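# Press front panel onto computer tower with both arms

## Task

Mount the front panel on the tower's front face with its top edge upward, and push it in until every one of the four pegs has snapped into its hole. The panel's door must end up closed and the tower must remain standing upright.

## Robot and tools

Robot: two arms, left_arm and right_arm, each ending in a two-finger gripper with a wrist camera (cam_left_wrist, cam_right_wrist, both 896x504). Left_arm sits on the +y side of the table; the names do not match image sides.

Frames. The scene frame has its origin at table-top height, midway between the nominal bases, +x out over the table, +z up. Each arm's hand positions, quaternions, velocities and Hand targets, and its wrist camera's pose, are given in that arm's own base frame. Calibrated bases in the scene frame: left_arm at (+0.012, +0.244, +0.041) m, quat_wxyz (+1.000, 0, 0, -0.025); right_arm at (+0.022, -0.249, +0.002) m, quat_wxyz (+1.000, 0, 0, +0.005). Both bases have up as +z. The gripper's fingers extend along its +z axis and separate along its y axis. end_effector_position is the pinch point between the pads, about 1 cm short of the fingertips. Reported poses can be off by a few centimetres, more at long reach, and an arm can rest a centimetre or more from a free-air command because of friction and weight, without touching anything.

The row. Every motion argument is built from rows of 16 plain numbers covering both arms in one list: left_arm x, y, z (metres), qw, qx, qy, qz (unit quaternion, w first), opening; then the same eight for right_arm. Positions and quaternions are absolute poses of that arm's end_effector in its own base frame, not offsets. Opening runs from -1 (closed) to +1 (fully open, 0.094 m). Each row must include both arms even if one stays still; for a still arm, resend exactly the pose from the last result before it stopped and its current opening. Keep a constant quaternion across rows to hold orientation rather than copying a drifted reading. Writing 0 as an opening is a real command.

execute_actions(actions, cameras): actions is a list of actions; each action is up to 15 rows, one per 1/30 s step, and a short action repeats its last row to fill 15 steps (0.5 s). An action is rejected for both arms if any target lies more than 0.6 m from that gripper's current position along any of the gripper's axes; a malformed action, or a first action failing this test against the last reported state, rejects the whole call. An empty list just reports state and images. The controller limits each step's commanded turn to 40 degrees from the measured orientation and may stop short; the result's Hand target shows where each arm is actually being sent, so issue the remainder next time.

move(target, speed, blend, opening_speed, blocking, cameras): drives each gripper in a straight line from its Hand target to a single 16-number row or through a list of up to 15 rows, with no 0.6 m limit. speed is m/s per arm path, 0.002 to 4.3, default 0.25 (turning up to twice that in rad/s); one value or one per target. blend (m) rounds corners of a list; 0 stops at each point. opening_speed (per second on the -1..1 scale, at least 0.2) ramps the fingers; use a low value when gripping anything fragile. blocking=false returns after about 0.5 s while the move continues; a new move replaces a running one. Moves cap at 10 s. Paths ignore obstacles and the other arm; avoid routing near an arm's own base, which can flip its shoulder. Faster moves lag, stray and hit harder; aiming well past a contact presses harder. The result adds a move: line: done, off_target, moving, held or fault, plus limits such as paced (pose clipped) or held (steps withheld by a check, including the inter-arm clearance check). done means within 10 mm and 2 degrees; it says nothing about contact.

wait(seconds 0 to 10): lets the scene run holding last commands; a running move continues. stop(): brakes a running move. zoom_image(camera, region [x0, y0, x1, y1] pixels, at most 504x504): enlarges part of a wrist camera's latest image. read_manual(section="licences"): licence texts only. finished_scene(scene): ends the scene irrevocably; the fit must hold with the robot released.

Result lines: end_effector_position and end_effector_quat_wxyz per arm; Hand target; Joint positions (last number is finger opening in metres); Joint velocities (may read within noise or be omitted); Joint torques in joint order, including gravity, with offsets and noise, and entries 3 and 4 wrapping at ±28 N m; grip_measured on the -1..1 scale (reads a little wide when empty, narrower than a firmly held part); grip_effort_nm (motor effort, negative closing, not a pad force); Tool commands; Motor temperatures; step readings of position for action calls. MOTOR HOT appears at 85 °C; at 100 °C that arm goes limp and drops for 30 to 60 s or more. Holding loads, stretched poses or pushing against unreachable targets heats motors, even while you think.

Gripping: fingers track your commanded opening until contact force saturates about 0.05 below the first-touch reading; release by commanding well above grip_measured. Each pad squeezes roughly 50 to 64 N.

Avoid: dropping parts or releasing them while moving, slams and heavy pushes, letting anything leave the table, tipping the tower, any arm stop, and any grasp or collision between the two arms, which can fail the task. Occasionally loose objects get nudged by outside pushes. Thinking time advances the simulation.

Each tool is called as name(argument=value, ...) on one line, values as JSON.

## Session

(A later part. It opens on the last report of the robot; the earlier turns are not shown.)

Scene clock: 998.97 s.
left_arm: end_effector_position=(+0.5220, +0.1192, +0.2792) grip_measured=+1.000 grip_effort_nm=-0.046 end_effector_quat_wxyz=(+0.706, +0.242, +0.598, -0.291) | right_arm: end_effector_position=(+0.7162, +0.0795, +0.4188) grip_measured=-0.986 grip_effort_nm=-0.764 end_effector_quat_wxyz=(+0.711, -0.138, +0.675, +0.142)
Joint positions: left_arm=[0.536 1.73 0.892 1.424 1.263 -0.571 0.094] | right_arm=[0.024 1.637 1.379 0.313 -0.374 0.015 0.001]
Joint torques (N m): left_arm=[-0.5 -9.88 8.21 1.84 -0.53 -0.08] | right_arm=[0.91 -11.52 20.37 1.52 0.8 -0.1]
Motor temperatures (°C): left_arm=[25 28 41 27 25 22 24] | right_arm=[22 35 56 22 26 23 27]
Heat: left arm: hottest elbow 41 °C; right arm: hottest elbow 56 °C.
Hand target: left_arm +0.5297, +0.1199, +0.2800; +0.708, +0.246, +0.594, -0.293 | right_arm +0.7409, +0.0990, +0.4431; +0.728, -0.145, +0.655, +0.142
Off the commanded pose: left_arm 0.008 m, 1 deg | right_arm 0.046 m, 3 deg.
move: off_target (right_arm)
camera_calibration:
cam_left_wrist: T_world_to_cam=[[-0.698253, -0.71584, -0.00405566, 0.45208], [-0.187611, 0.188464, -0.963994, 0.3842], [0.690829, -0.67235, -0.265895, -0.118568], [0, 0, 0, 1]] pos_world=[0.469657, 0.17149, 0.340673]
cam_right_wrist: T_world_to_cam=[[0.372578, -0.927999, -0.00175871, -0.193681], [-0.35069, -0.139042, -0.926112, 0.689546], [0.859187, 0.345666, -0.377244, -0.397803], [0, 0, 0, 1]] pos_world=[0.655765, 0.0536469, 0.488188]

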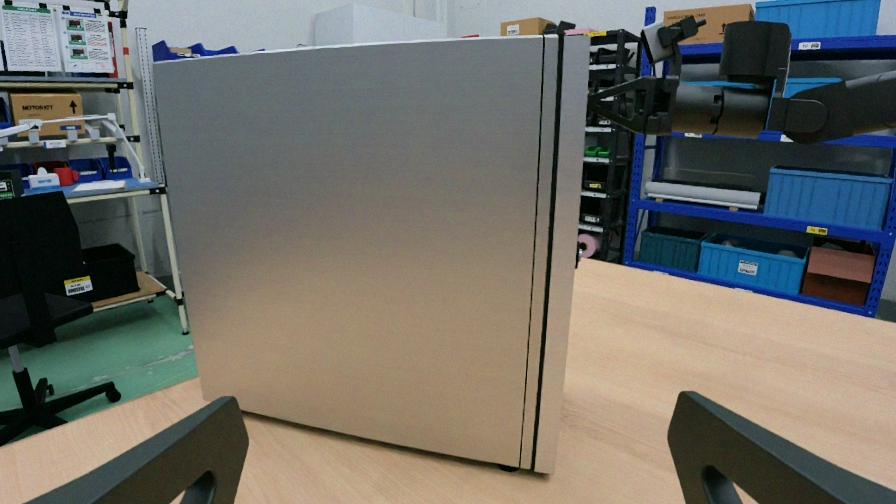

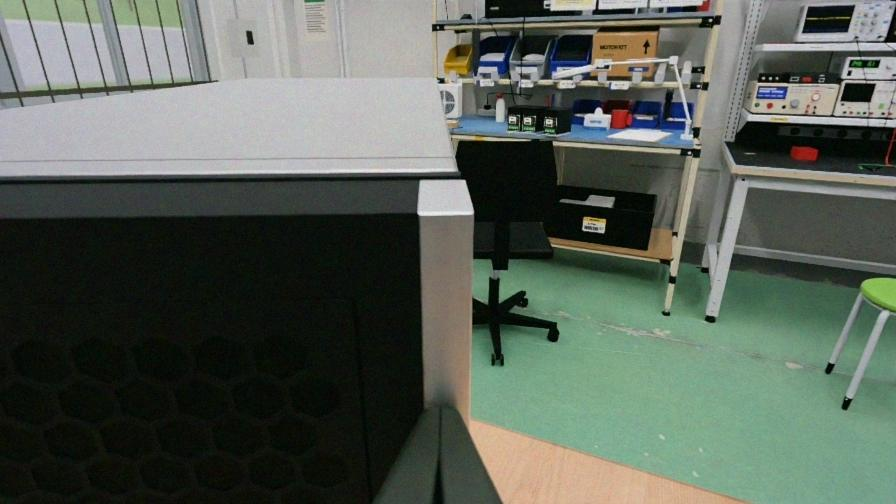

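move(target=[0.53,0.12,0.28,0.708,0.246,0.594,-0.293,1,0.784,0.116,0.442,0.727,-0.145,0.655,0.142,-1], speed=0.06)

zoom_image(camera="cam_left_wrist", region=[520, 20, 620, 120])

zoom_image(camera="cam_right_wrist", region=[350, 120, 550, 240])

Scene clock: 1006.17 s.
left_arm: end_effector_position=(+0.5220, +0.1192, +0.2792) grip_measured=+1.000 grip_effort_nm=-0.037 end_effector_quat_wxyz=(+0.706, +0.242, +0.598, -0.291) | right_arm: end_effector_position=(+0.7541, +0.0649, +0.4204) grip_measured=-0.986 grip_effort_nm=-0.750 end_effector_quat_wxyz=(+0.716, -0.117, +0.677, +0.121)
Joint positions: left_arm=[0.536 1.73 0.892 1.424 1.263 -0.571 0.094] | right_arm=[0.014 1.723 1.491 0.29 -0.324 0.015 0.001]
Joint torques (N m): left_arm=[-0.56 -10.11 8.23 1.89 -0.53 -0.09] | right_arm=[3.43 -12.45 20.19 1.63 -0.27 -0.1]
Motor temperatures (°C): left_arm=[25 28 41 27 25 22 24] | right_arm=[22 34 60 22 26 23 27]
Heat: left arm: hottest elbow 41 °C; right arm: hottest elbow 60 °C.
Hand target: left_arm +0.5297, +0.1199, +0.2800; +0.708, +0.246, +0.594, -0.293 | right_arm +0.7732, +0.1152, +0.4395; +0.728, -0.144, +0.655, +0.143
Off the commanded pose: left_arm 0.008 m, 1 deg | right_arm 0.063 m, 5 deg.
move: off_target (right_arm)
camera_calibration:
cam_left_wrist: T_world_to_cam=[[-0.698253, -0.71584, -0.00405566, 0.45208], [-0.187611, 0.188464, -0.963994, 0.3842], [0.690829, -0.67235, -0.265895, -0.118568], [0, 0, 0, 1]] pos_world=[0.469657, 0.17149, 0.340673]
cam_right_wrist: T_world_to_cam=[[0.316428, -0.948611, -0.00318042, -0.17712], [-0.354849, -0.115256, -0.927792, 0.704553], [0.879747, 0.294708, -0.373084, -0.438577], [0, 0, 0, 1]] pos_world=[0.691893, 0.0424382, 0.48949]

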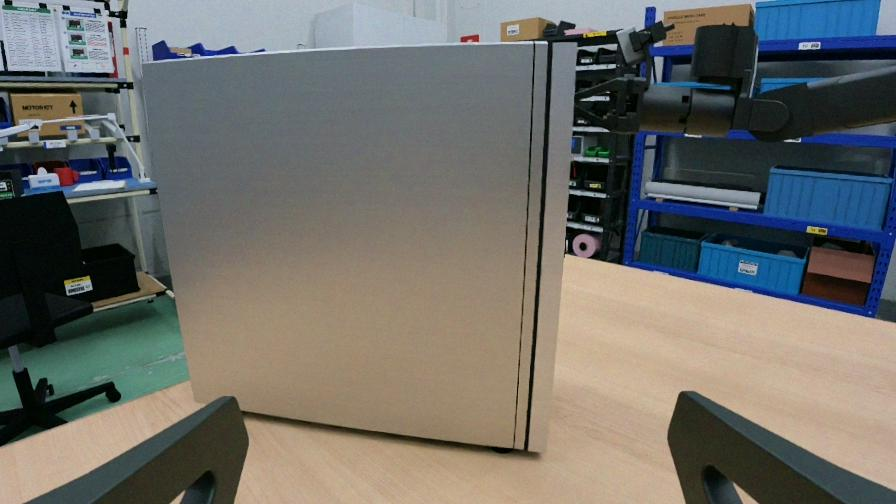

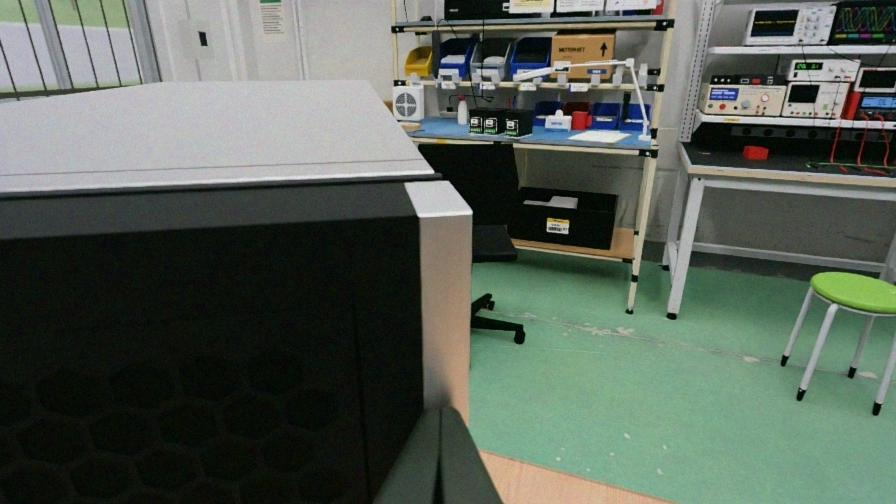

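Scaled by 5.040 from the camera's 896x504 image, which has a finer 1280x720 frame.

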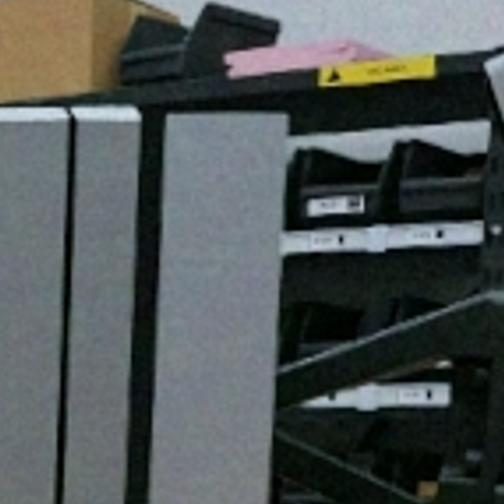

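Scaled by 2.520 from the camera's 896x504 image, which has a finer 1280x720 frame.

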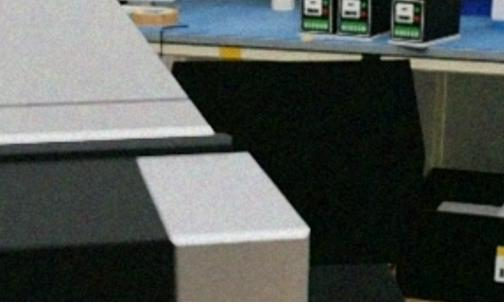

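move(target=[[0.53,0.12,0.28,0.708,0.246,0.594,-0.293,1,0.68,0.045,0.442,0.727,-0.145,0.655,0.142,-1],[0.53,0.12,0.28,0.708,0.246,0.594,-0.293,1,0.60,0.085,0.442,0.727,-0.145,0.655,0.142,-1]], speed=0.15)

zoom_image(camera="cam_left_wrist", region=[500, 20, 600, 120])

zoom_image(camera="cam_left_wrist", region=[480, 360, 580, 460])

Scene clock: 1021.27 s.
left_arm: end_effector_position=(+0.5220, +0.1192, +0.2792) grip_measured=+1.000 grip_effort_nm=-0.032 end_effector_quat_wxyz=(+0.706, +0.242, +0.598, -0.291) | right_arm: end_effector_position=(+0.6032, +0.0806, +0.4339) grip_measured=-0.986 grip_effort_nm=-0.759 end_effector_quat_wxyz=(+0.720, -0.142, +0.664, +0.142)
Joint positions: left_arm=[0.536 1.73 0.892 1.424 1.263 -0.571 0.094] | right_arm=[0.03 1.345 1.08 0.349 -0.373 0.015 0.001]
Joint torques (N m): left_arm=[-0.5 -10.46 8.28 1.94 -0.52 -0.09] | right_arm=[-0.56 -11.87 10.36 1.98 0.18 -0.08]
Motor temperatures (°C): left_arm=[25 28 40 27 25 22 24] | right_arm=[22 33 65 22 26 23 27]
Heat: left arm: hottest elbow 40 °C; right arm: hottest elbow 65 °C.
Hand target: left_arm +0.5297, +0.1199, +0.2800; +0.708, +0.246, +0.594, -0.293 | right_arm +0.5999, +0.0849, +0.4420; +0.727, -0.145, +0.655, +0.142
Off the commanded pose: left_arm 0.008 m, 1 deg | right_arm 0.010 m, 1 deg.
move: done
camera_calibration:
cam_left_wrist: T_world_to_cam=[[-0.698253, -0.71584, -0.00405566, 0.45208], [-0.187611, 0.188464, -0.963994, 0.3842], [0.690829, -0.67235, -0.265895, -0.118568], [0, 0, 0, 1]] pos_world=[0.469657, 0.17149, 0.340673]
cam_right_wrist: T_world_to_cam=[[0.377427, -0.926002, 0.00825714, -0.158106], [-0.322983, -0.13999, -0.935994, 0.651726], [0.867889, 0.350603, -0.351919, -0.312082], [0, 0, 0, 1]] pos_world=[0.541022, 0.0542459, 0.501489]

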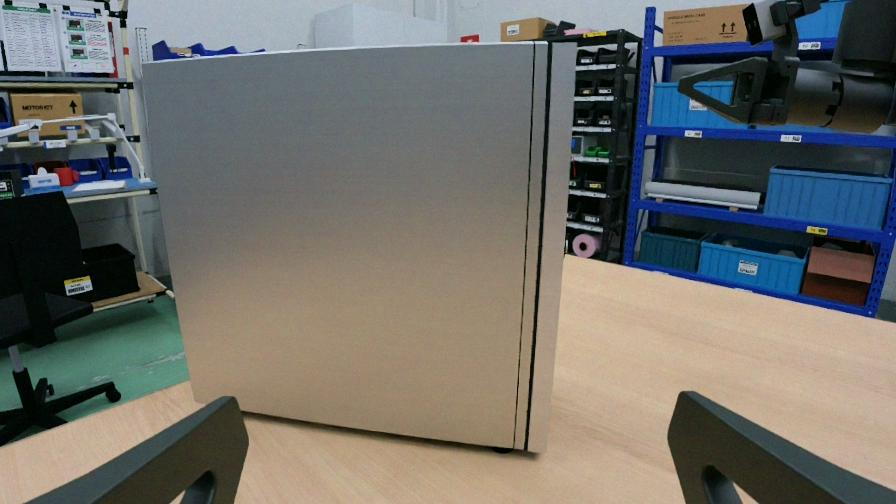

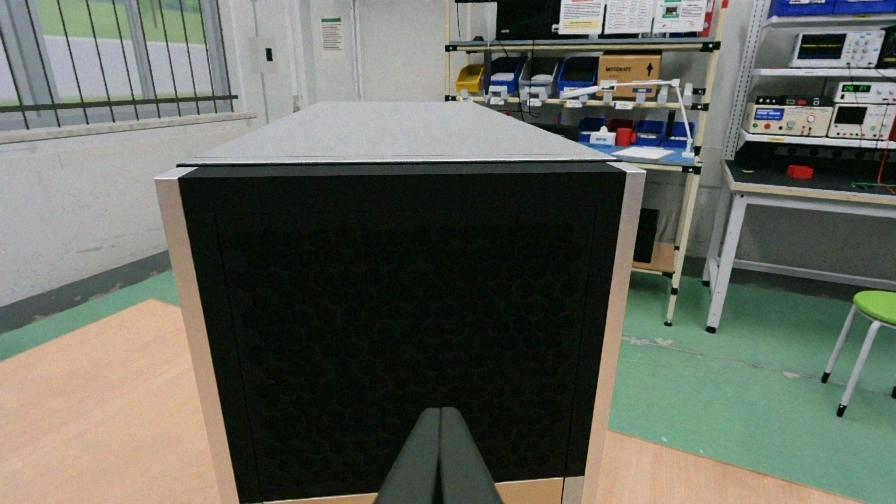

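Scaled by 5.040 from the camera's 896x504 image, which has a finer 1280x720 frame.

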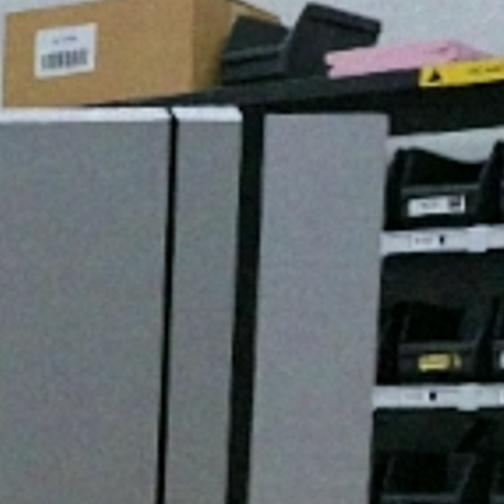

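Scaled by 5.040 from the camera's 896x504 image, which has a finer 1280x720 frame.

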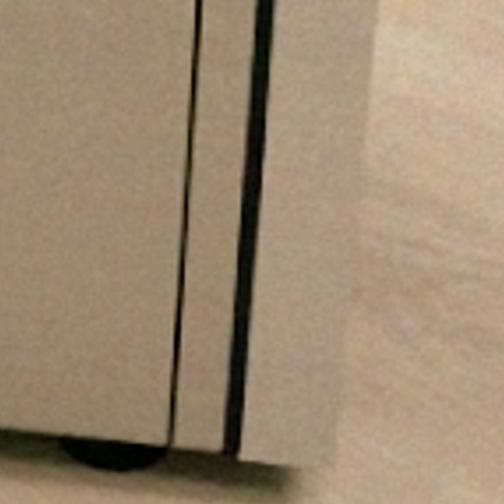

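move(target=[[0.53,0.12,0.28,0.708,0.246,0.594,-0.293,1,0.67,0.125,0.455,0.727,-0.155,0.652,0.152,-1],[0.53,0.12,0.28,0.708,0.246,0.594,-0.293,1,0.75,0.163,0.463,0.727,-0.155,0.652,0.152,-1]], speed=[0.12,0.06])

Scene clock: 1038.50 s.
left_arm: end_effector_position=(+0.5220, +0.1192, +0.2792) grip_measured=+1.000 grip_effort_nm=-0.037 end_effector_quat_wxyz=(+0.706, +0.242, +0.598, -0.291) | right_arm: end_effector_position=(+0.7110, +0.1381, +0.4346) grip_measured=-0.986 grip_effort_nm=-0.759 end_effector_quat_wxyz=(+0.706, -0.146, +0.675, +0.154)
Joint positions: left_arm=[0.536 1.73 0.892 1.424 1.263 -0.571 0.094] | right_arm=[0.121 1.628 1.414 0.261 -0.306 0.015 0.001]
Joint torques (N m): left_arm=[-0.91 -10.05 8.35 1.87 -0.51 -0.1] | right_arm=[1.2 -9.76 22.5 1.73 0.88 -0.14]
Motor temperatures (°C): left_arm=[25 28 39 27 25 22 24] | right_arm=[22 34 59 22 25 23 27]
Heat: left arm: hottest elbow 39 °C; right arm: hottest elbow 59 °C.
Hand target: left_arm +0.5297, +0.1199, +0.2800; +0.708, +0.246, +0.594, -0.293 | right_arm +0.7399, +0.1617, +0.4599; +0.727, -0.154, +0.652, +0.153
Off the commanded pose: left_arm 0.008 m, 1 deg | right_arm 0.054 m, 4 deg.
move: off_target (right_arm)
camera_calibration:
cam_left_wrist: T_world_to_cam=[[-0.698253, -0.71584, -0.00405566, 0.45208], [-0.187611, 0.188464, -0.963994, 0.3842], [0.690829, -0.67235, -0.265895, -0.118568], [0, 0, 0, 1]] pos_world=[0.469657, 0.17149, 0.340673]
cam_right_wrist: T_world_to_cam=[[0.399339, -0.916773, -0.0074975, -0.155463], [-0.353816, -0.146565, -0.92376, 0.712731], [0.845779, 0.371547, -0.382898, -0.399162], [0, 0, 0, 1]] pos_world=[0.65186, 0.110245, 0.504389]

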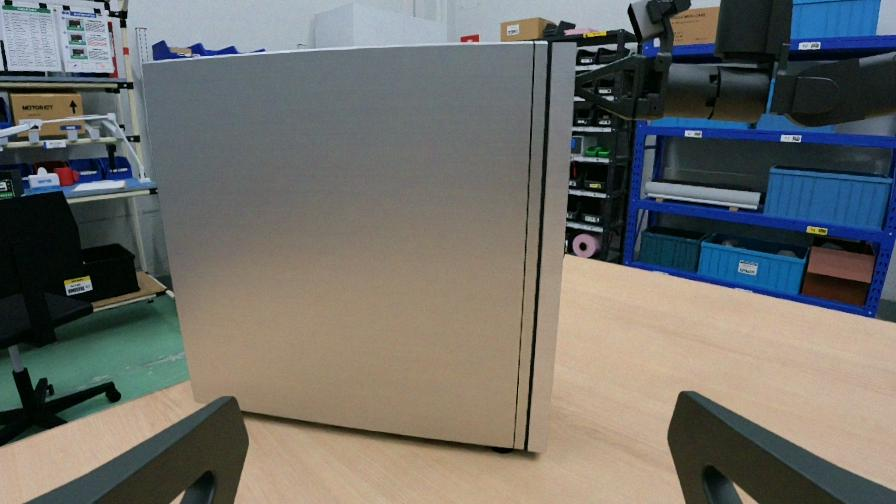

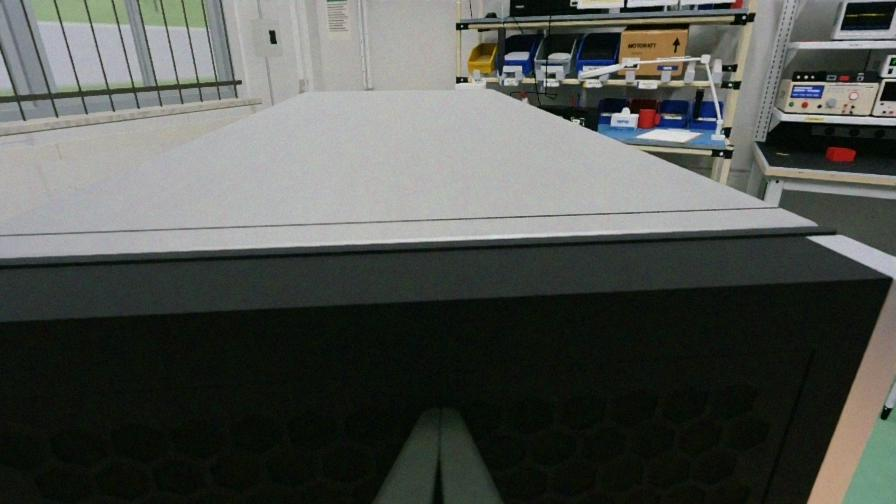

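move(target=[[0.53,0.12,0.28,0.708,0.246,0.594,-0.293,1,0.695,0.137,0.476,0.727,-0.155,0.652,0.152,-1],[0.53,0.12,0.28,0.708,0.246,0.594,-0.293,1,0.76,0.171,0.481,0.727,-0.155,0.652,0.152,-1],[0.53,0.12,0.28,0.708,0.246,0.594,-0.293,1,0.80,0.191,0.483,0.727,-0.155,0.652,0.152,-1]], speed=[0.12,0.08,0.06])

zoom_image(camera="cam_left_wrist", region=[480, 20, 580, 120])

Scene clock: 1047.90 s.
left_arm: end_effector_position=(+0.5220, +0.1192, +0.2792) grip_measured=+1.000 grip_effort_nm=-0.032 end_effector_quat_wxyz=(+0.706, +0.242, +0.598, -0.291) | right_arm: end_effector_position=(+0.7693, +0.0879, +0.4508) grip_measured=-0.986 grip_effort_nm=-0.750 end_effector_quat_wxyz=(+0.713, -0.098, +0.687, +0.104)
Joint positions: left_arm=[0.536 1.73 0.892 1.424 1.263 -0.571 0.094] | right_arm=[0.066 1.741 1.609 0.17 -0.22 0.011 0.001]
Joint torques (N m): left_arm=[-0.44 -9.93 8.23 1.84 -0.51 -0.1] | right_arm=[7.47 -12.04 21.56 2.19 -1.43 -0.12]
Motor temperatures (°C): left_arm=[25 28 39 27 25 22 24] | right_arm=[22 33 62 22 26 23 27]
Heat: left arm: hottest elbow 39 °C; right arm: hottest elbow 62 °C.
Hand target: left_arm +0.5297, +0.1199, +0.2800; +0.708, +0.246, +0.594, -0.293 | right_arm +0.7762, +0.1861, +0.4778; +0.727, -0.153, +0.651, +0.153
Off the commanded pose: left_arm 0.008 m, 1 deg | right_arm 0.112 m, 10 deg.
move: off_target (right_arm)
camera_calibration:
cam_left_wrist: T_world_to_cam=[[-0.698253, -0.71584, -0.00405566, 0.45208], [-0.187611, 0.188464, -0.963994, 0.3842], [0.690829, -0.67235, -0.265895, -0.118568], [0, 0, 0, 1]] pos_world=[0.469657, 0.17149, 0.340673]
cam_right_wrist: T_world_to_cam=[[0.266264, -0.963857, -0.00907049, -0.117395], [-0.378364, -0.0958584, -0.92068, 0.753924], [0.886535, 0.248576, -0.390213, -0.440966], [0, 0, 0, 1]] pos_world=[0.707448, 0.0687316, 0.520987]

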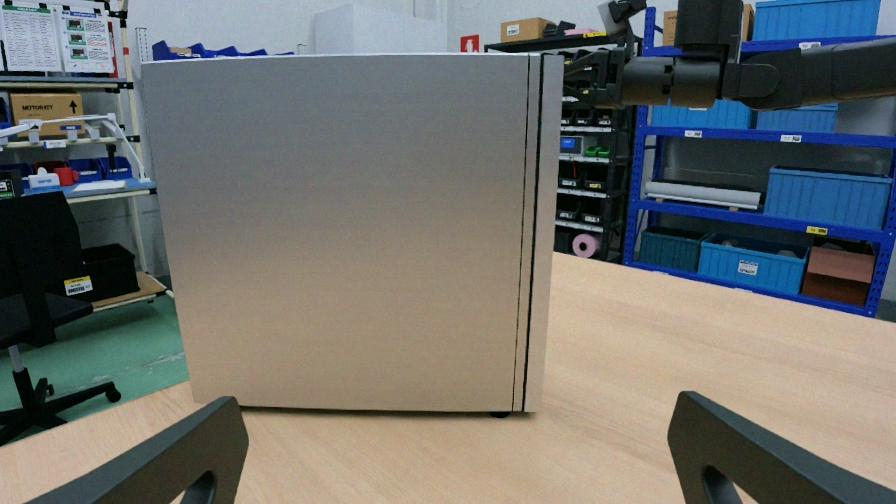

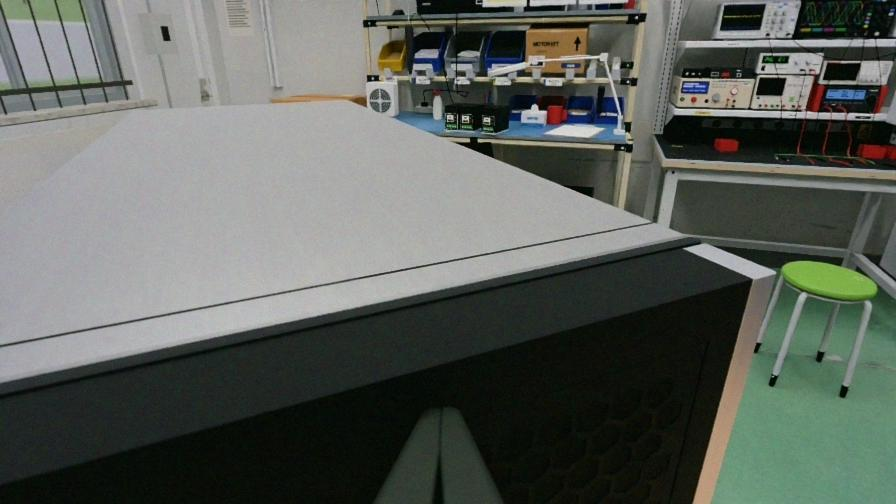

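Scaled by 5.040 from the camera's 896x504 image, which has a finer 1280x720 frame.

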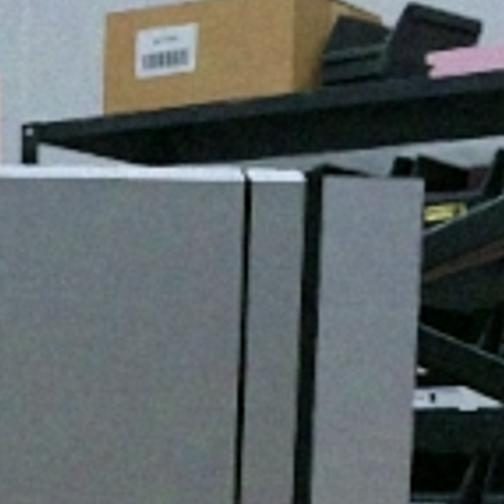

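move(target=[[0.53,0.12,0.28,0.708,0.246,0.594,-0.293,1,0.69,0.045,0.478,0.727,-0.155,0.652,0.152,-1],[0.45,0.10,0.50,0.708,0.246,0.594,-0.293,-1,0.56,0.05,0.46,0.692,-0.146,0.692,0.146,-1],[0.46,-0.06,0.57,0.625,0.179,0.745,-0.150,-1,0.56,0.05,0.46,0.692,-0.146,0.692,0.146,-1]], speed=0.2)

Scene clock: 1059.93 s.
left_arm: end_effector_position=(+0.4586, -0.0570, +0.5475) grip_measured=-0.987 grip_effort_nm=-0.725 end_effector_quat_wxyz=(+0.614, +0.169, +0.755, -0.156) | right_arm: end_effector_position=(+0.5629, +0.0473, +0.4568) grip_measured=-0.986 grip_effort_nm=-0.745 end_effector_quat_wxyz=(+0.690, -0.141, +0.694, +0.149)
Joint positions: left_arm=[0.063 0.993 1.295 -0.532 0.521 0.088 0.001] | right_arm=[-0.052 1.215 1.079 0.134 -0.466 0.011 0.001]
Joint torques (N m): left_arm=[-0.56 -3.49 12.97 1.76 -0.01 0.15] | right_arm=[-0.85 -10.46 10.62 1.16 0.15 -0.16]
Motor temperatures (°C): left_arm=[25 28 39 27 25 22 25] | right_arm=[23 33 63 22 26 23 27]
Heat: left arm: hottest elbow 39 °C; right arm: hottest elbow 63 °C.
Hand target: left_arm +0.4592, -0.0599, +0.5694; +0.625, +0.179, +0.745, -0.150 | right_arm +0.5601, +0.0499, +0.4600; +0.692, -0.146, +0.692, +0.146
Off the commanded pose: left_arm 0.023 m, 2 deg | right_arm 0.005 m, 1 deg.
move: off_target (left_arm); target 2's new opening was sent with left_arm's hand 0.020 m and 2 deg from that target
camera_calibration:
cam_left_wrist: T_world_to_cam=[[-0.446991, -0.894393, 0.0161304, 0.146198], [-0.537167, 0.253954, -0.804338, 0.740904], [0.715297, -0.368197, -0.593953, 0.0638343], [0, 0, 0, 1]] pos_world=[0.417678, -0.0338934, 0.631493]
cam_right_wrist: T_world_to_cam=[[0.38609, -0.922285, -0.0180533, -0.166797], [-0.399145, -0.149383, -0.904637, 0.684417], [0.831636, 0.356477, -0.4258, -0.203519], [0, 0, 0, 1]] pos_world=[0.506833, 0.0209554, 0.529479]

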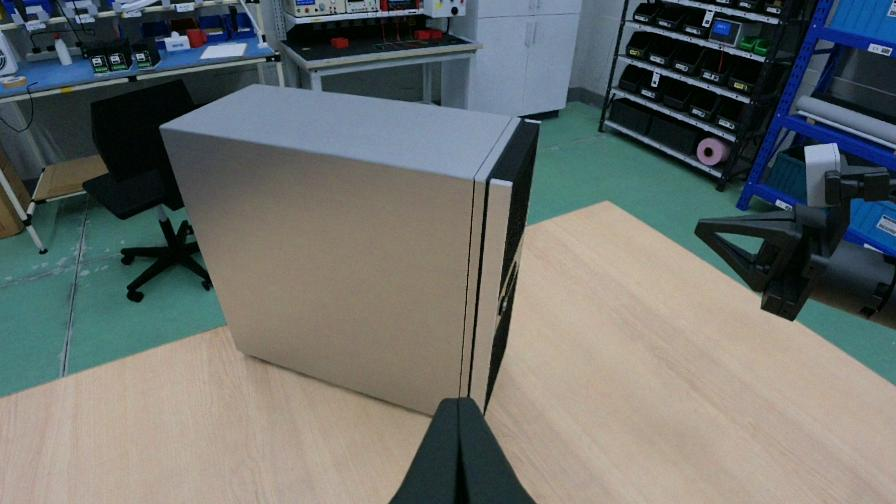

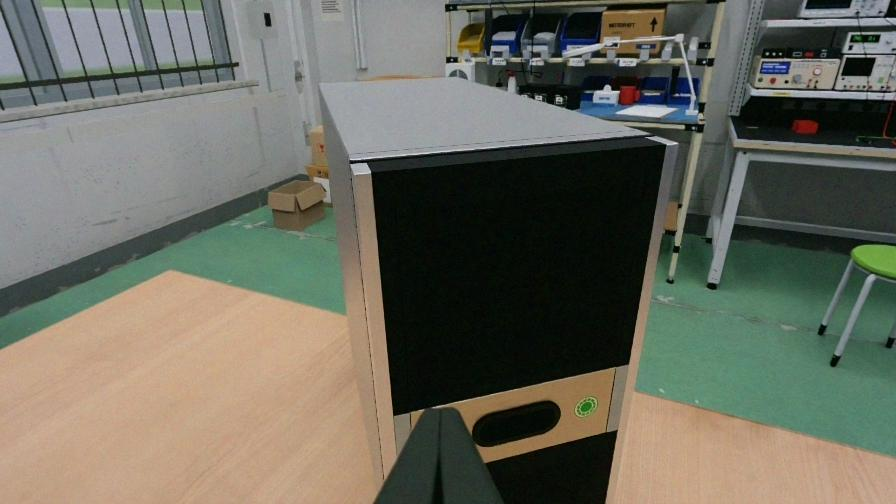

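move(target=[[0.46,-0.06,0.57,0.625,0.179,0.745,-0.150,-1,0.67,0.11,0.46,0.690,-0.226,0.652,0.224,-1],[0.46,-0.06,0.57,0.625,0.179,0.745,-0.150,-1,0.745,0.16,0.465,0.690,-0.226,0.652,0.224,-1]], speed=[0.15,0.08])

zoom_image(camera="cam_left_wrist", region=[440, 90, 560, 210])

Scene clock: 1081.93 s.
left_arm: end_effector_position=(+0.4586, -0.0570, +0.5475) grip_measured=-0.987 grip_effort_nm=-0.716 end_effector_quat_wxyz=(+0.614, +0.170, +0.755, -0.155) | right_arm: end_effector_position=(+0.7231, +0.1399, +0.4400) grip_measured=-0.986 grip_effort_nm=-0.740 end_effector_quat_wxyz=(+0.673, -0.217, +0.670, +0.223)
Joint positions: left_arm=[0.063 0.993 1.295 -0.532 0.521 0.089 0.001] | right_arm=[0.066 1.69 1.533 0.165 -0.568 0.011 0.001]
Joint torques (N m): left_arm=[-0.67 -3.72 12.96 1.69 -0.01 0.14] | right_arm=[1.03 -13.16 18.92 1.43 0.63 -0.04]
Motor temperatures (°C): left_arm=[25 27 41 27 25 21 25] | right_arm=[22 33 57 22 25 23 27]
Heat: left arm: hottest elbow 41 °C; right arm: hottest elbow 57 °C.
Hand target: left_arm +0.4592, -0.0599, +0.5694; +0.625, +0.179, +0.745, -0.150 | right_arm +0.7398, +0.1592, +0.4635; +0.689, -0.225, +0.651, +0.224
Off the commanded pose: left_arm 0.023 m, 2 deg | right_arm 0.039 m, 3 deg.
move: off_target (left_arm, right_arm)
camera_calibration:
cam_left_wrist: T_world_to_cam=[[-0.447192, -0.894312, 0.0150109, 0.14699], [-0.536665, 0.254852, -0.804388, 0.740756], [0.715549, -0.367772, -0.593914, 0.0637187], [0, 0, 0, 1]] pos_world=[0.417677, -0.0338943, 0.631492]
cam_right_wrist: T_world_to_cam=[[0.578575, -0.815525, -0.013008, -0.299951], [-0.347928, -0.232351, -0.908273, 0.723139], [0.737697, 0.53003, -0.418177, -0.336521], [0, 0, 0, 1]] pos_world=[0.673395, 0.10177, 0.51218]

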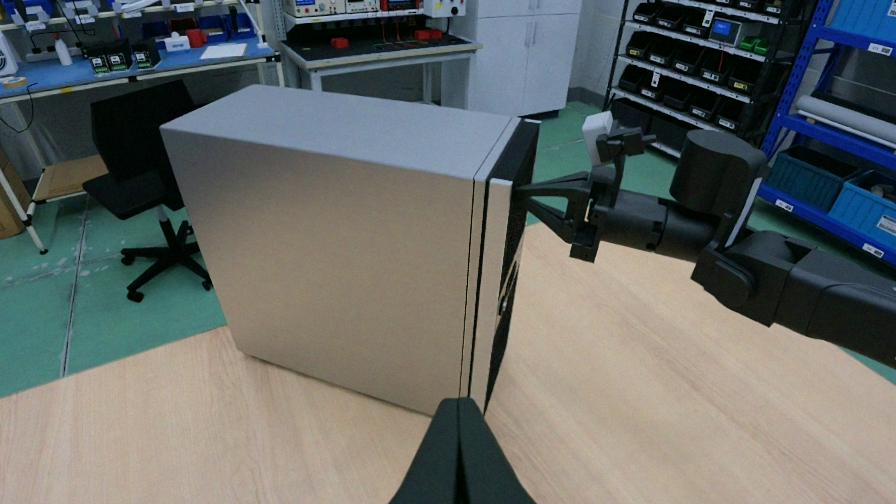

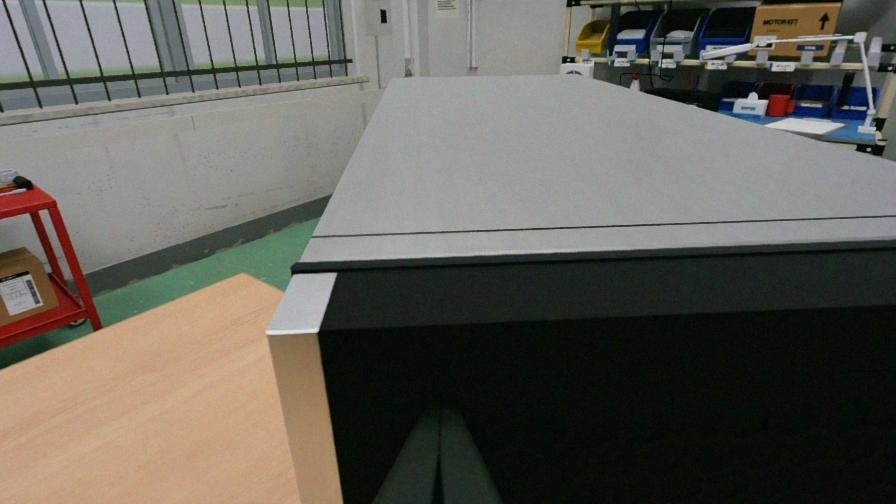

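Scaled by 4.200 from the camera's 896x504 image, which has a finer 1280x720 frame.

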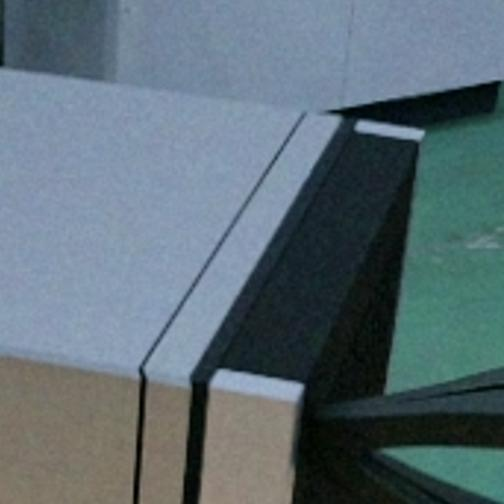

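move(target=[0.46,-0.06,0.57,0.625,0.179,0.745,-0.150,-1,0.79,0.198,0.465,0.690,-0.226,0.652,0.224,-1], speed=0.08)

zoom_image(camera="cam_left_wrist", region=[440, 90, 560, 210])

Scene clock: 1087.90 s.
left_arm: end_effector_position=(+0.4586, -0.0570, +0.5475) grip_measured=-0.987 grip_effort_nm=-0.720 end_effector_quat_wxyz=(+0.614, +0.170, +0.755, -0.155) | right_arm: end_effector_position=(+0.7548, +0.1072, +0.4555) grip_measured=-0.986 grip_effort_nm=-0.735 end_effector_quat_wxyz=(+0.688, -0.186, +0.675, +0.190)
Joint positions: left_arm=[0.063 0.993 1.295 -0.532 0.521 0.089 0.001] | right_arm=[0.032 1.743 1.635 0.131 -0.505 0.011 0.001]
Joint torques (N m): left_arm=[-0.44 -3.31 12.94 1.74 -0.01 0.13] | right_arm=[6.77 -11.69 20.75 1.78 0.15 -0.08]
Motor temperatures (°C): left_arm=[25 27 41 27 25 21 25] | right_arm=[23 33 57 22 25 23 27]
Heat: left arm: hottest elbow 41 °C; right arm: hottest elbow 57 °C.
Hand target: left_arm +0.4592, -0.0599, +0.5694; +0.625, +0.179, +0.745, -0.150 | right_arm +0.7696, +0.1946, +0.4602; +0.689, -0.225, +0.651, +0.224
Off the commanded pose: left_arm 0.023 m, 2 deg | right_arm 0.098 m, 7 deg.
move: off_target (left_arm, right_arm)
camera_calibration:
cam_left_wrist: T_world_to_cam=[[-0.447192, -0.894312, 0.0150109, 0.14699], [-0.536665, 0.254852, -0.804388, 0.740756], [0.715549, -0.367772, -0.593914, 0.0637187], [0, 0, 0, 1]] pos_world=[0.417677, -0.0338943, 0.631492]
cam_right_wrist: T_world_to_cam=[[0.497721, -0.867311, -0.00666536, -0.281055], [-0.355369, -0.196912, -0.91375, 0.744984], [0.791193, 0.457162, -0.406223, -0.374117], [0, 0, 0, 1]] pos_world=[0.70063, 0.0739665, 0.526881]

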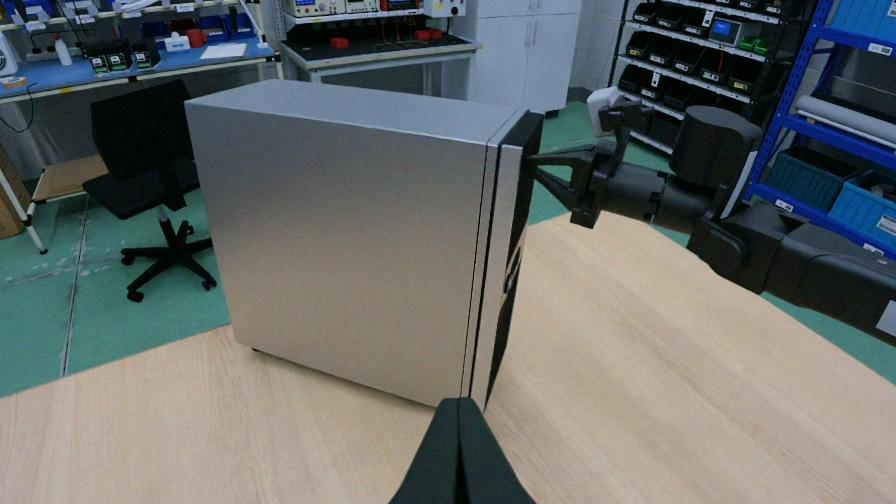

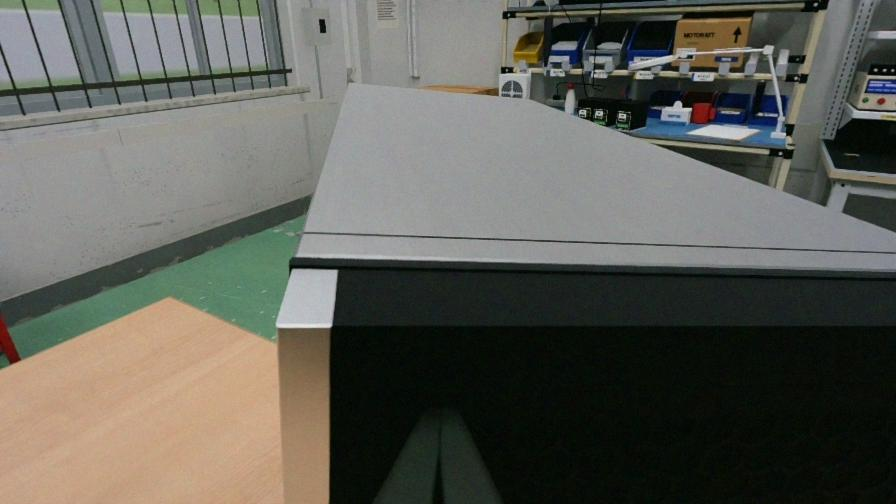

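Scaled by 4.200 from the camera's 896x504 image, which has a finer 1280x720 frame.

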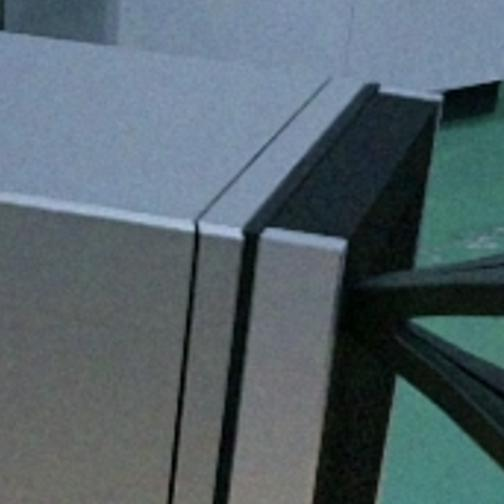

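move(target=[0.46,-0.06,0.57,0.625,0.179,0.745,-0.150,-1,0.735,0.14,0.465,0.690,-0.226,0.652,0.224,-1], speed=0.06)

zoom_image(camera="cam_left_wrist", region=[440, 90, 560, 210])

Scene clock: 1098.87 s.
left_arm: end_effector_position=(+0.4586, -0.0570, +0.5475) grip_measured=-0.987 grip_effort_nm=-0.720 end_effector_quat_wxyz=(+0.614, +0.170, +0.755, -0.155) | right_arm: end_effector_position=(+0.7382, +0.1204, +0.4562) grip_measured=-0.986 grip_effort_nm=-0.740 end_effector_quat_wxyz=(+0.684, -0.215, +0.663, +0.216)
Joint positions: left_arm=[0.063 0.993 1.295 -0.532 0.521 0.089 0.001] | right_arm=[0.035 1.72 1.599 0.155 -0.583 0.011 0.001]
Joint torques (N m): left_arm=[-0.62 -3.49 12.96 1.72 -0.01 0.14] | right_arm=[0.21 -17.38 11.18 2.07 -0.03 0.02]
Motor temperatures (°C): left_arm=[25 27 42 26 24 21 25] | right_arm=[23 33 57 22 25 23 27]
Heat: left arm: hottest elbow 42 °C; right arm: hottest elbow 57 °C.
Hand target: left_arm +0.4592, -0.0599, +0.5694; +0.625, +0.179, +0.745, -0.150 | right_arm +0.7344, +0.1398, +0.4650; +0.689, -0.226, +0.651, +0.224
Off the commanded pose: left_arm 0.023 m, 2 deg | right_arm 0.022 m, 2 deg.
move: off_target (left_arm, right_arm)
camera_calibration:
cam_left_wrist: T_world_to_cam=[[-0.447192, -0.894312, 0.0150109, 0.14699], [-0.536665, 0.254852, -0.804388, 0.740756], [0.715549, -0.367772, -0.593914, 0.0637187], [0, 0, 0, 1]] pos_world=[0.417677, -0.0338943, 0.631492]
cam_right_wrist: T_world_to_cam=[[0.566209, -0.824261, 0.00137453, -0.320794], [-0.327069, -0.226204, -0.917528, 0.726678], [0.756593, 0.519063, -0.397669, -0.352576], [0, 0, 0, 1]] pos_world=[0.686067, 0.0829689, 0.52698]

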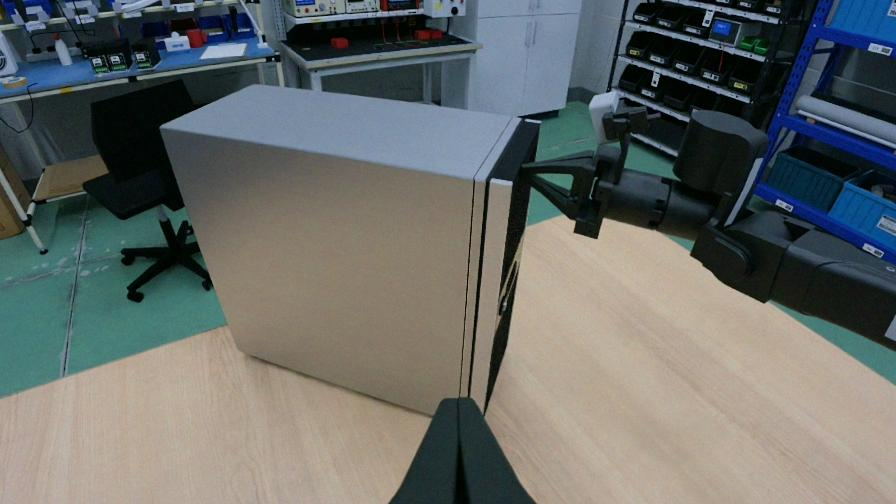

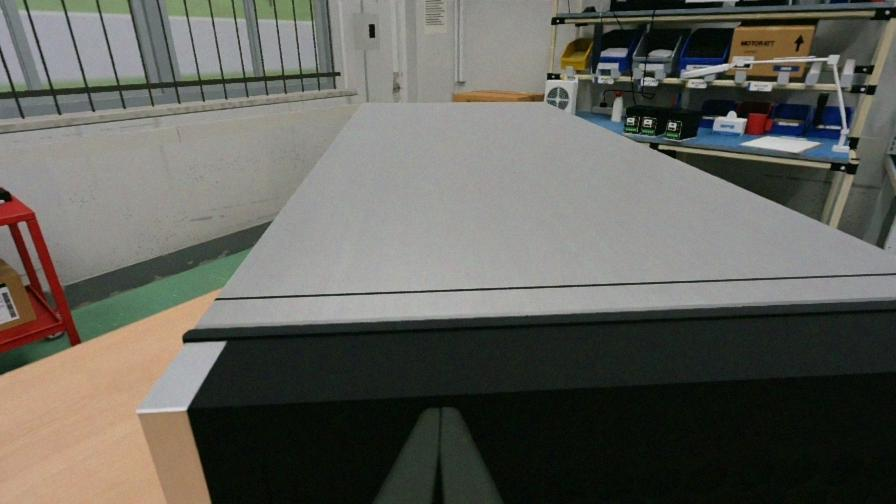

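Scaled by 4.200 from the camera's 896x504 image, which has a finer 1280x720 frame.

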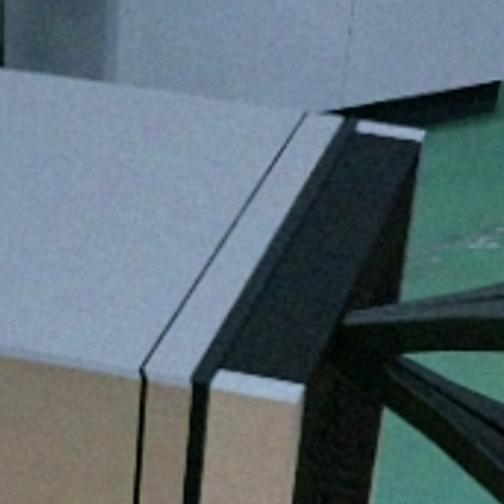

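move(target=[[0.46,-0.06,0.57,0.625,0.179,0.745,-0.150,-1,0.65,0.07,0.44,0.690,-0.226,0.652,0.224,-1],[0.46,-0.06,0.57,0.625,0.179,0.745,-0.150,-1,0.65,0.00,0.12,0.690,-0.226,0.652,0.224,-1],[0.46,-0.06,0.57,0.625,0.179,0.745,-0.150,-1,0.72,0.026,0.09,0.690,-0.226,0.652,0.224,-1]], speed=0.2)

Scene clock: 1111.23 s.
left_arm: end_effector_position=(+0.4586, -0.0570, +0.5475) grip_measured=-0.987 grip_effort_nm=-0.730 end_effector_quat_wxyz=(+0.614, +0.170, +0.755, -0.155) | right_arm: end_effector_position=(+0.7085, +0.0248, +0.0852) grip_measured=-0.986 grip_effort_nm=-0.735 end_effector_quat_wxyz=(+0.685, -0.226, +0.656, +0.222)
Joint positions: left_arm=[0.063 0.993 1.295 -0.532 0.521 0.089 0.001] | right_arm=[-0.136 2.196 1.189 1.06 -0.781 0.019 0.001]
Joint torques (N m): left_arm=[-0.26 -3.37 12.94 1.76 0 0.12] | right_arm=[-0.91 -17.73 9.47 0.9 0.17 0.09]
Motor temperatures (°C): left_arm=[25 27 42 26 24 21 25] | right_arm=[23 34 56 22 25 23 27]
Heat: left arm: hottest elbow 42 °C; right arm: hottest elbow 56 °C.
Hand target: left_arm +0.4592, -0.0599, +0.5694; +0.625, +0.179, +0.745, -0.150 | right_arm +0.7194, +0.0259, +0.0902; +0.689, -0.226, +0.651, +0.224
Off the commanded pose: left_arm 0.023 m, 2 deg | right_arm 0.013 m, 1 deg.
move: off_target (left_arm, right_arm)
camera_calibration:
cam_left_wrist: T_world_to_cam=[[-0.447192, -0.894312, 0.0150109, 0.14699], [-0.536665, 0.254852, -0.804388, 0.740756], [0.715549, -0.367772, -0.593914, 0.0637187], [0, 0, 0, 1]] pos_world=[0.417677, -0.0338943, 0.631492]
cam_right_wrist: T_world_to_cam=[[0.587722, -0.808977, 0.011778, -0.398817], [-0.308732, -0.237703, -0.920968, 0.342473], [0.747841, 0.537637, -0.389461, -0.422961], [0, 0, 0, 1]] pos_world=[0.656434, -0.0138278, 0.155377]

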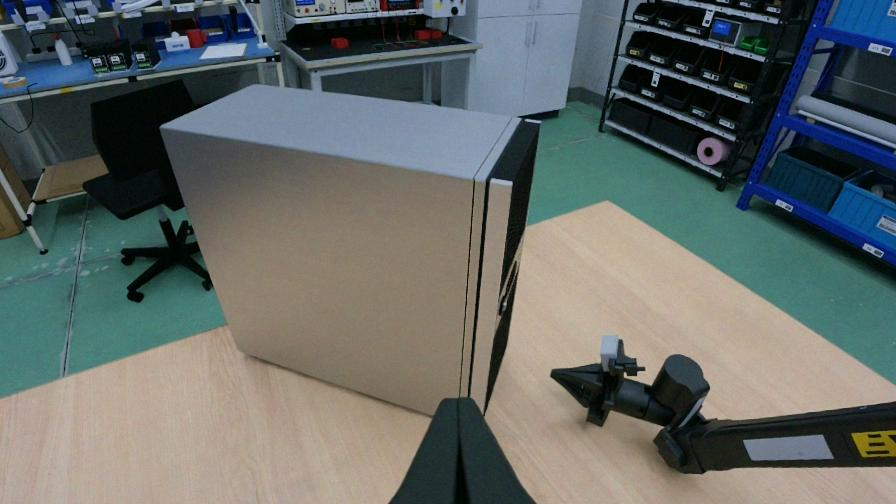

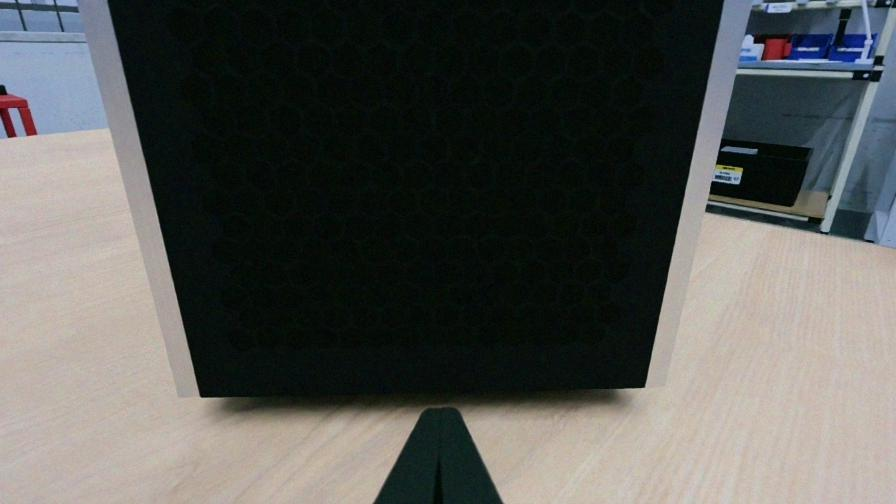

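move(target=[[0.46,-0.06,0.57,0.625,0.179,0.745,-0.150,-1,0.785,0.083,0.065,0.690,-0.226,0.652,0.224,-1],[0.46,-0.06,0.57,0.625,0.179,0.745,-0.150,-1,0.835,0.122,0.065,0.690,-0.226,0.652,0.224,-1]], speed=[0.12,0.08])

zoom_image(camera="cam_left_wrist", region=[440, 90, 560, 210])

Scene clock: 1119.47 s.
left_arm: end_effector_position=(+0.4586, -0.0570, +0.5475) grip_measured=-0.987 grip_effort_nm=-0.730 end_effector_quat_wxyz=(+0.614, +0.170, +0.755, -0.155) | right_arm: end_effector_position=(+0.7898, +0.0712, +0.0478) grip_measured=-0.986 grip_effort_nm=-0.740 end_effector_quat_wxyz=(+0.676, -0.209, +0.672, +0.219)
Joint positions: left_arm=[0.063 0.993 1.295 -0.532 0.521 0.089 0.001] | right_arm=[-0.042 2.369 1.462 0.918 -0.658 0.019 0.001]
Joint torques (N m): left_arm=[-0.38 -3.31 12.94 1.78 -0.01 0.12] | right_arm=[3.9 -17.73 18.61 -0.27 1.61 -0.07]
Motor temperatures (°C): left_arm=[25 27 43 26 24 21 25] | right_arm=[23 34 56 22 25 23 27]
Heat: left arm: hottest elbow 43 °C; right arm: hottest elbow 56 °C.
Hand target: left_arm +0.4592, -0.0599, +0.5694; +0.625, +0.179, +0.745, -0.150 | right_arm +0.8204, +0.1217, +0.0685; +0.689, -0.225, +0.651, +0.225
Off the commanded pose: left_arm 0.023 m, 2 deg | right_arm 0.070 m, 3 deg.
move: off_target (left_arm, right_arm)
camera_calibration:
cam_left_wrist: T_world_to_cam=[[-0.447192, -0.894312, 0.0150109, 0.14699], [-0.536665, 0.254852, -0.804388, 0.740756], [0.715549, -0.367772, -0.593914, 0.0637187], [0, 0, 0, 1]] pos_world=[0.417677, -0.0338943, 0.631492]
cam_right_wrist: T_world_to_cam=[[0.563586, -0.825866, -0.0177924, -0.386785], [-0.35262, -0.221045, -0.909285, 0.377178], [0.747014, 0.518734, -0.415794, -0.519962], [0, 0, 0, 1]] pos_world=[0.739406, 0.0336626, 0.119883]

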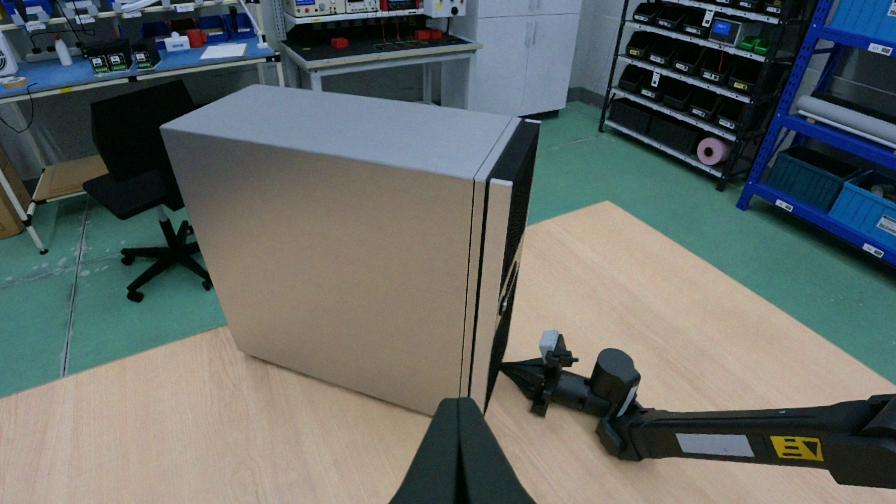

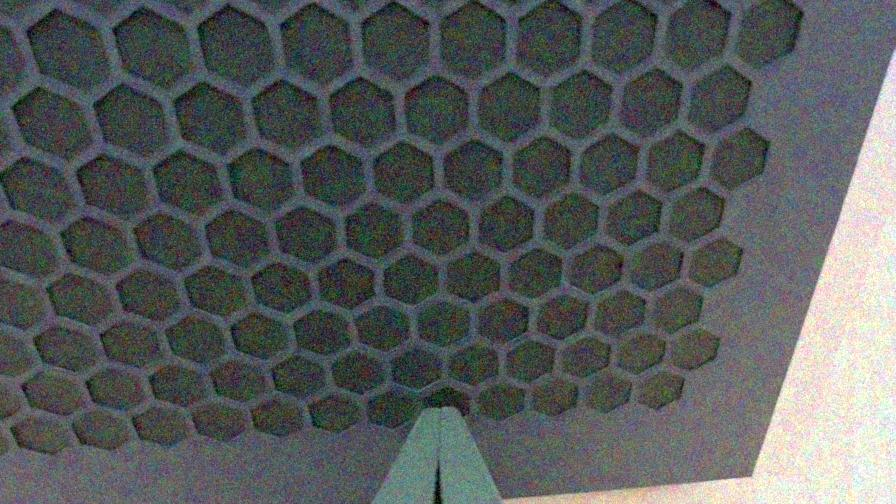

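Scaled by 4.200 from the camera's 896x504 image, which has a finer 1280x720 frame.

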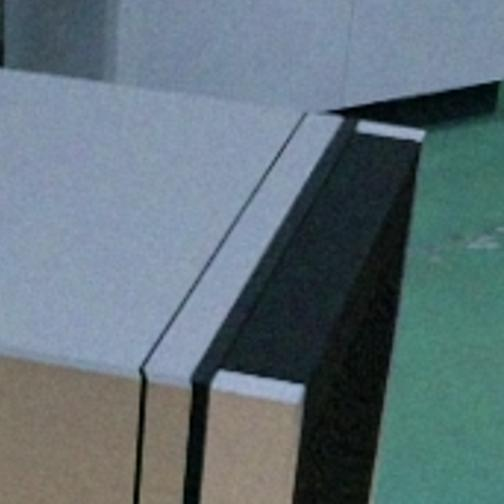

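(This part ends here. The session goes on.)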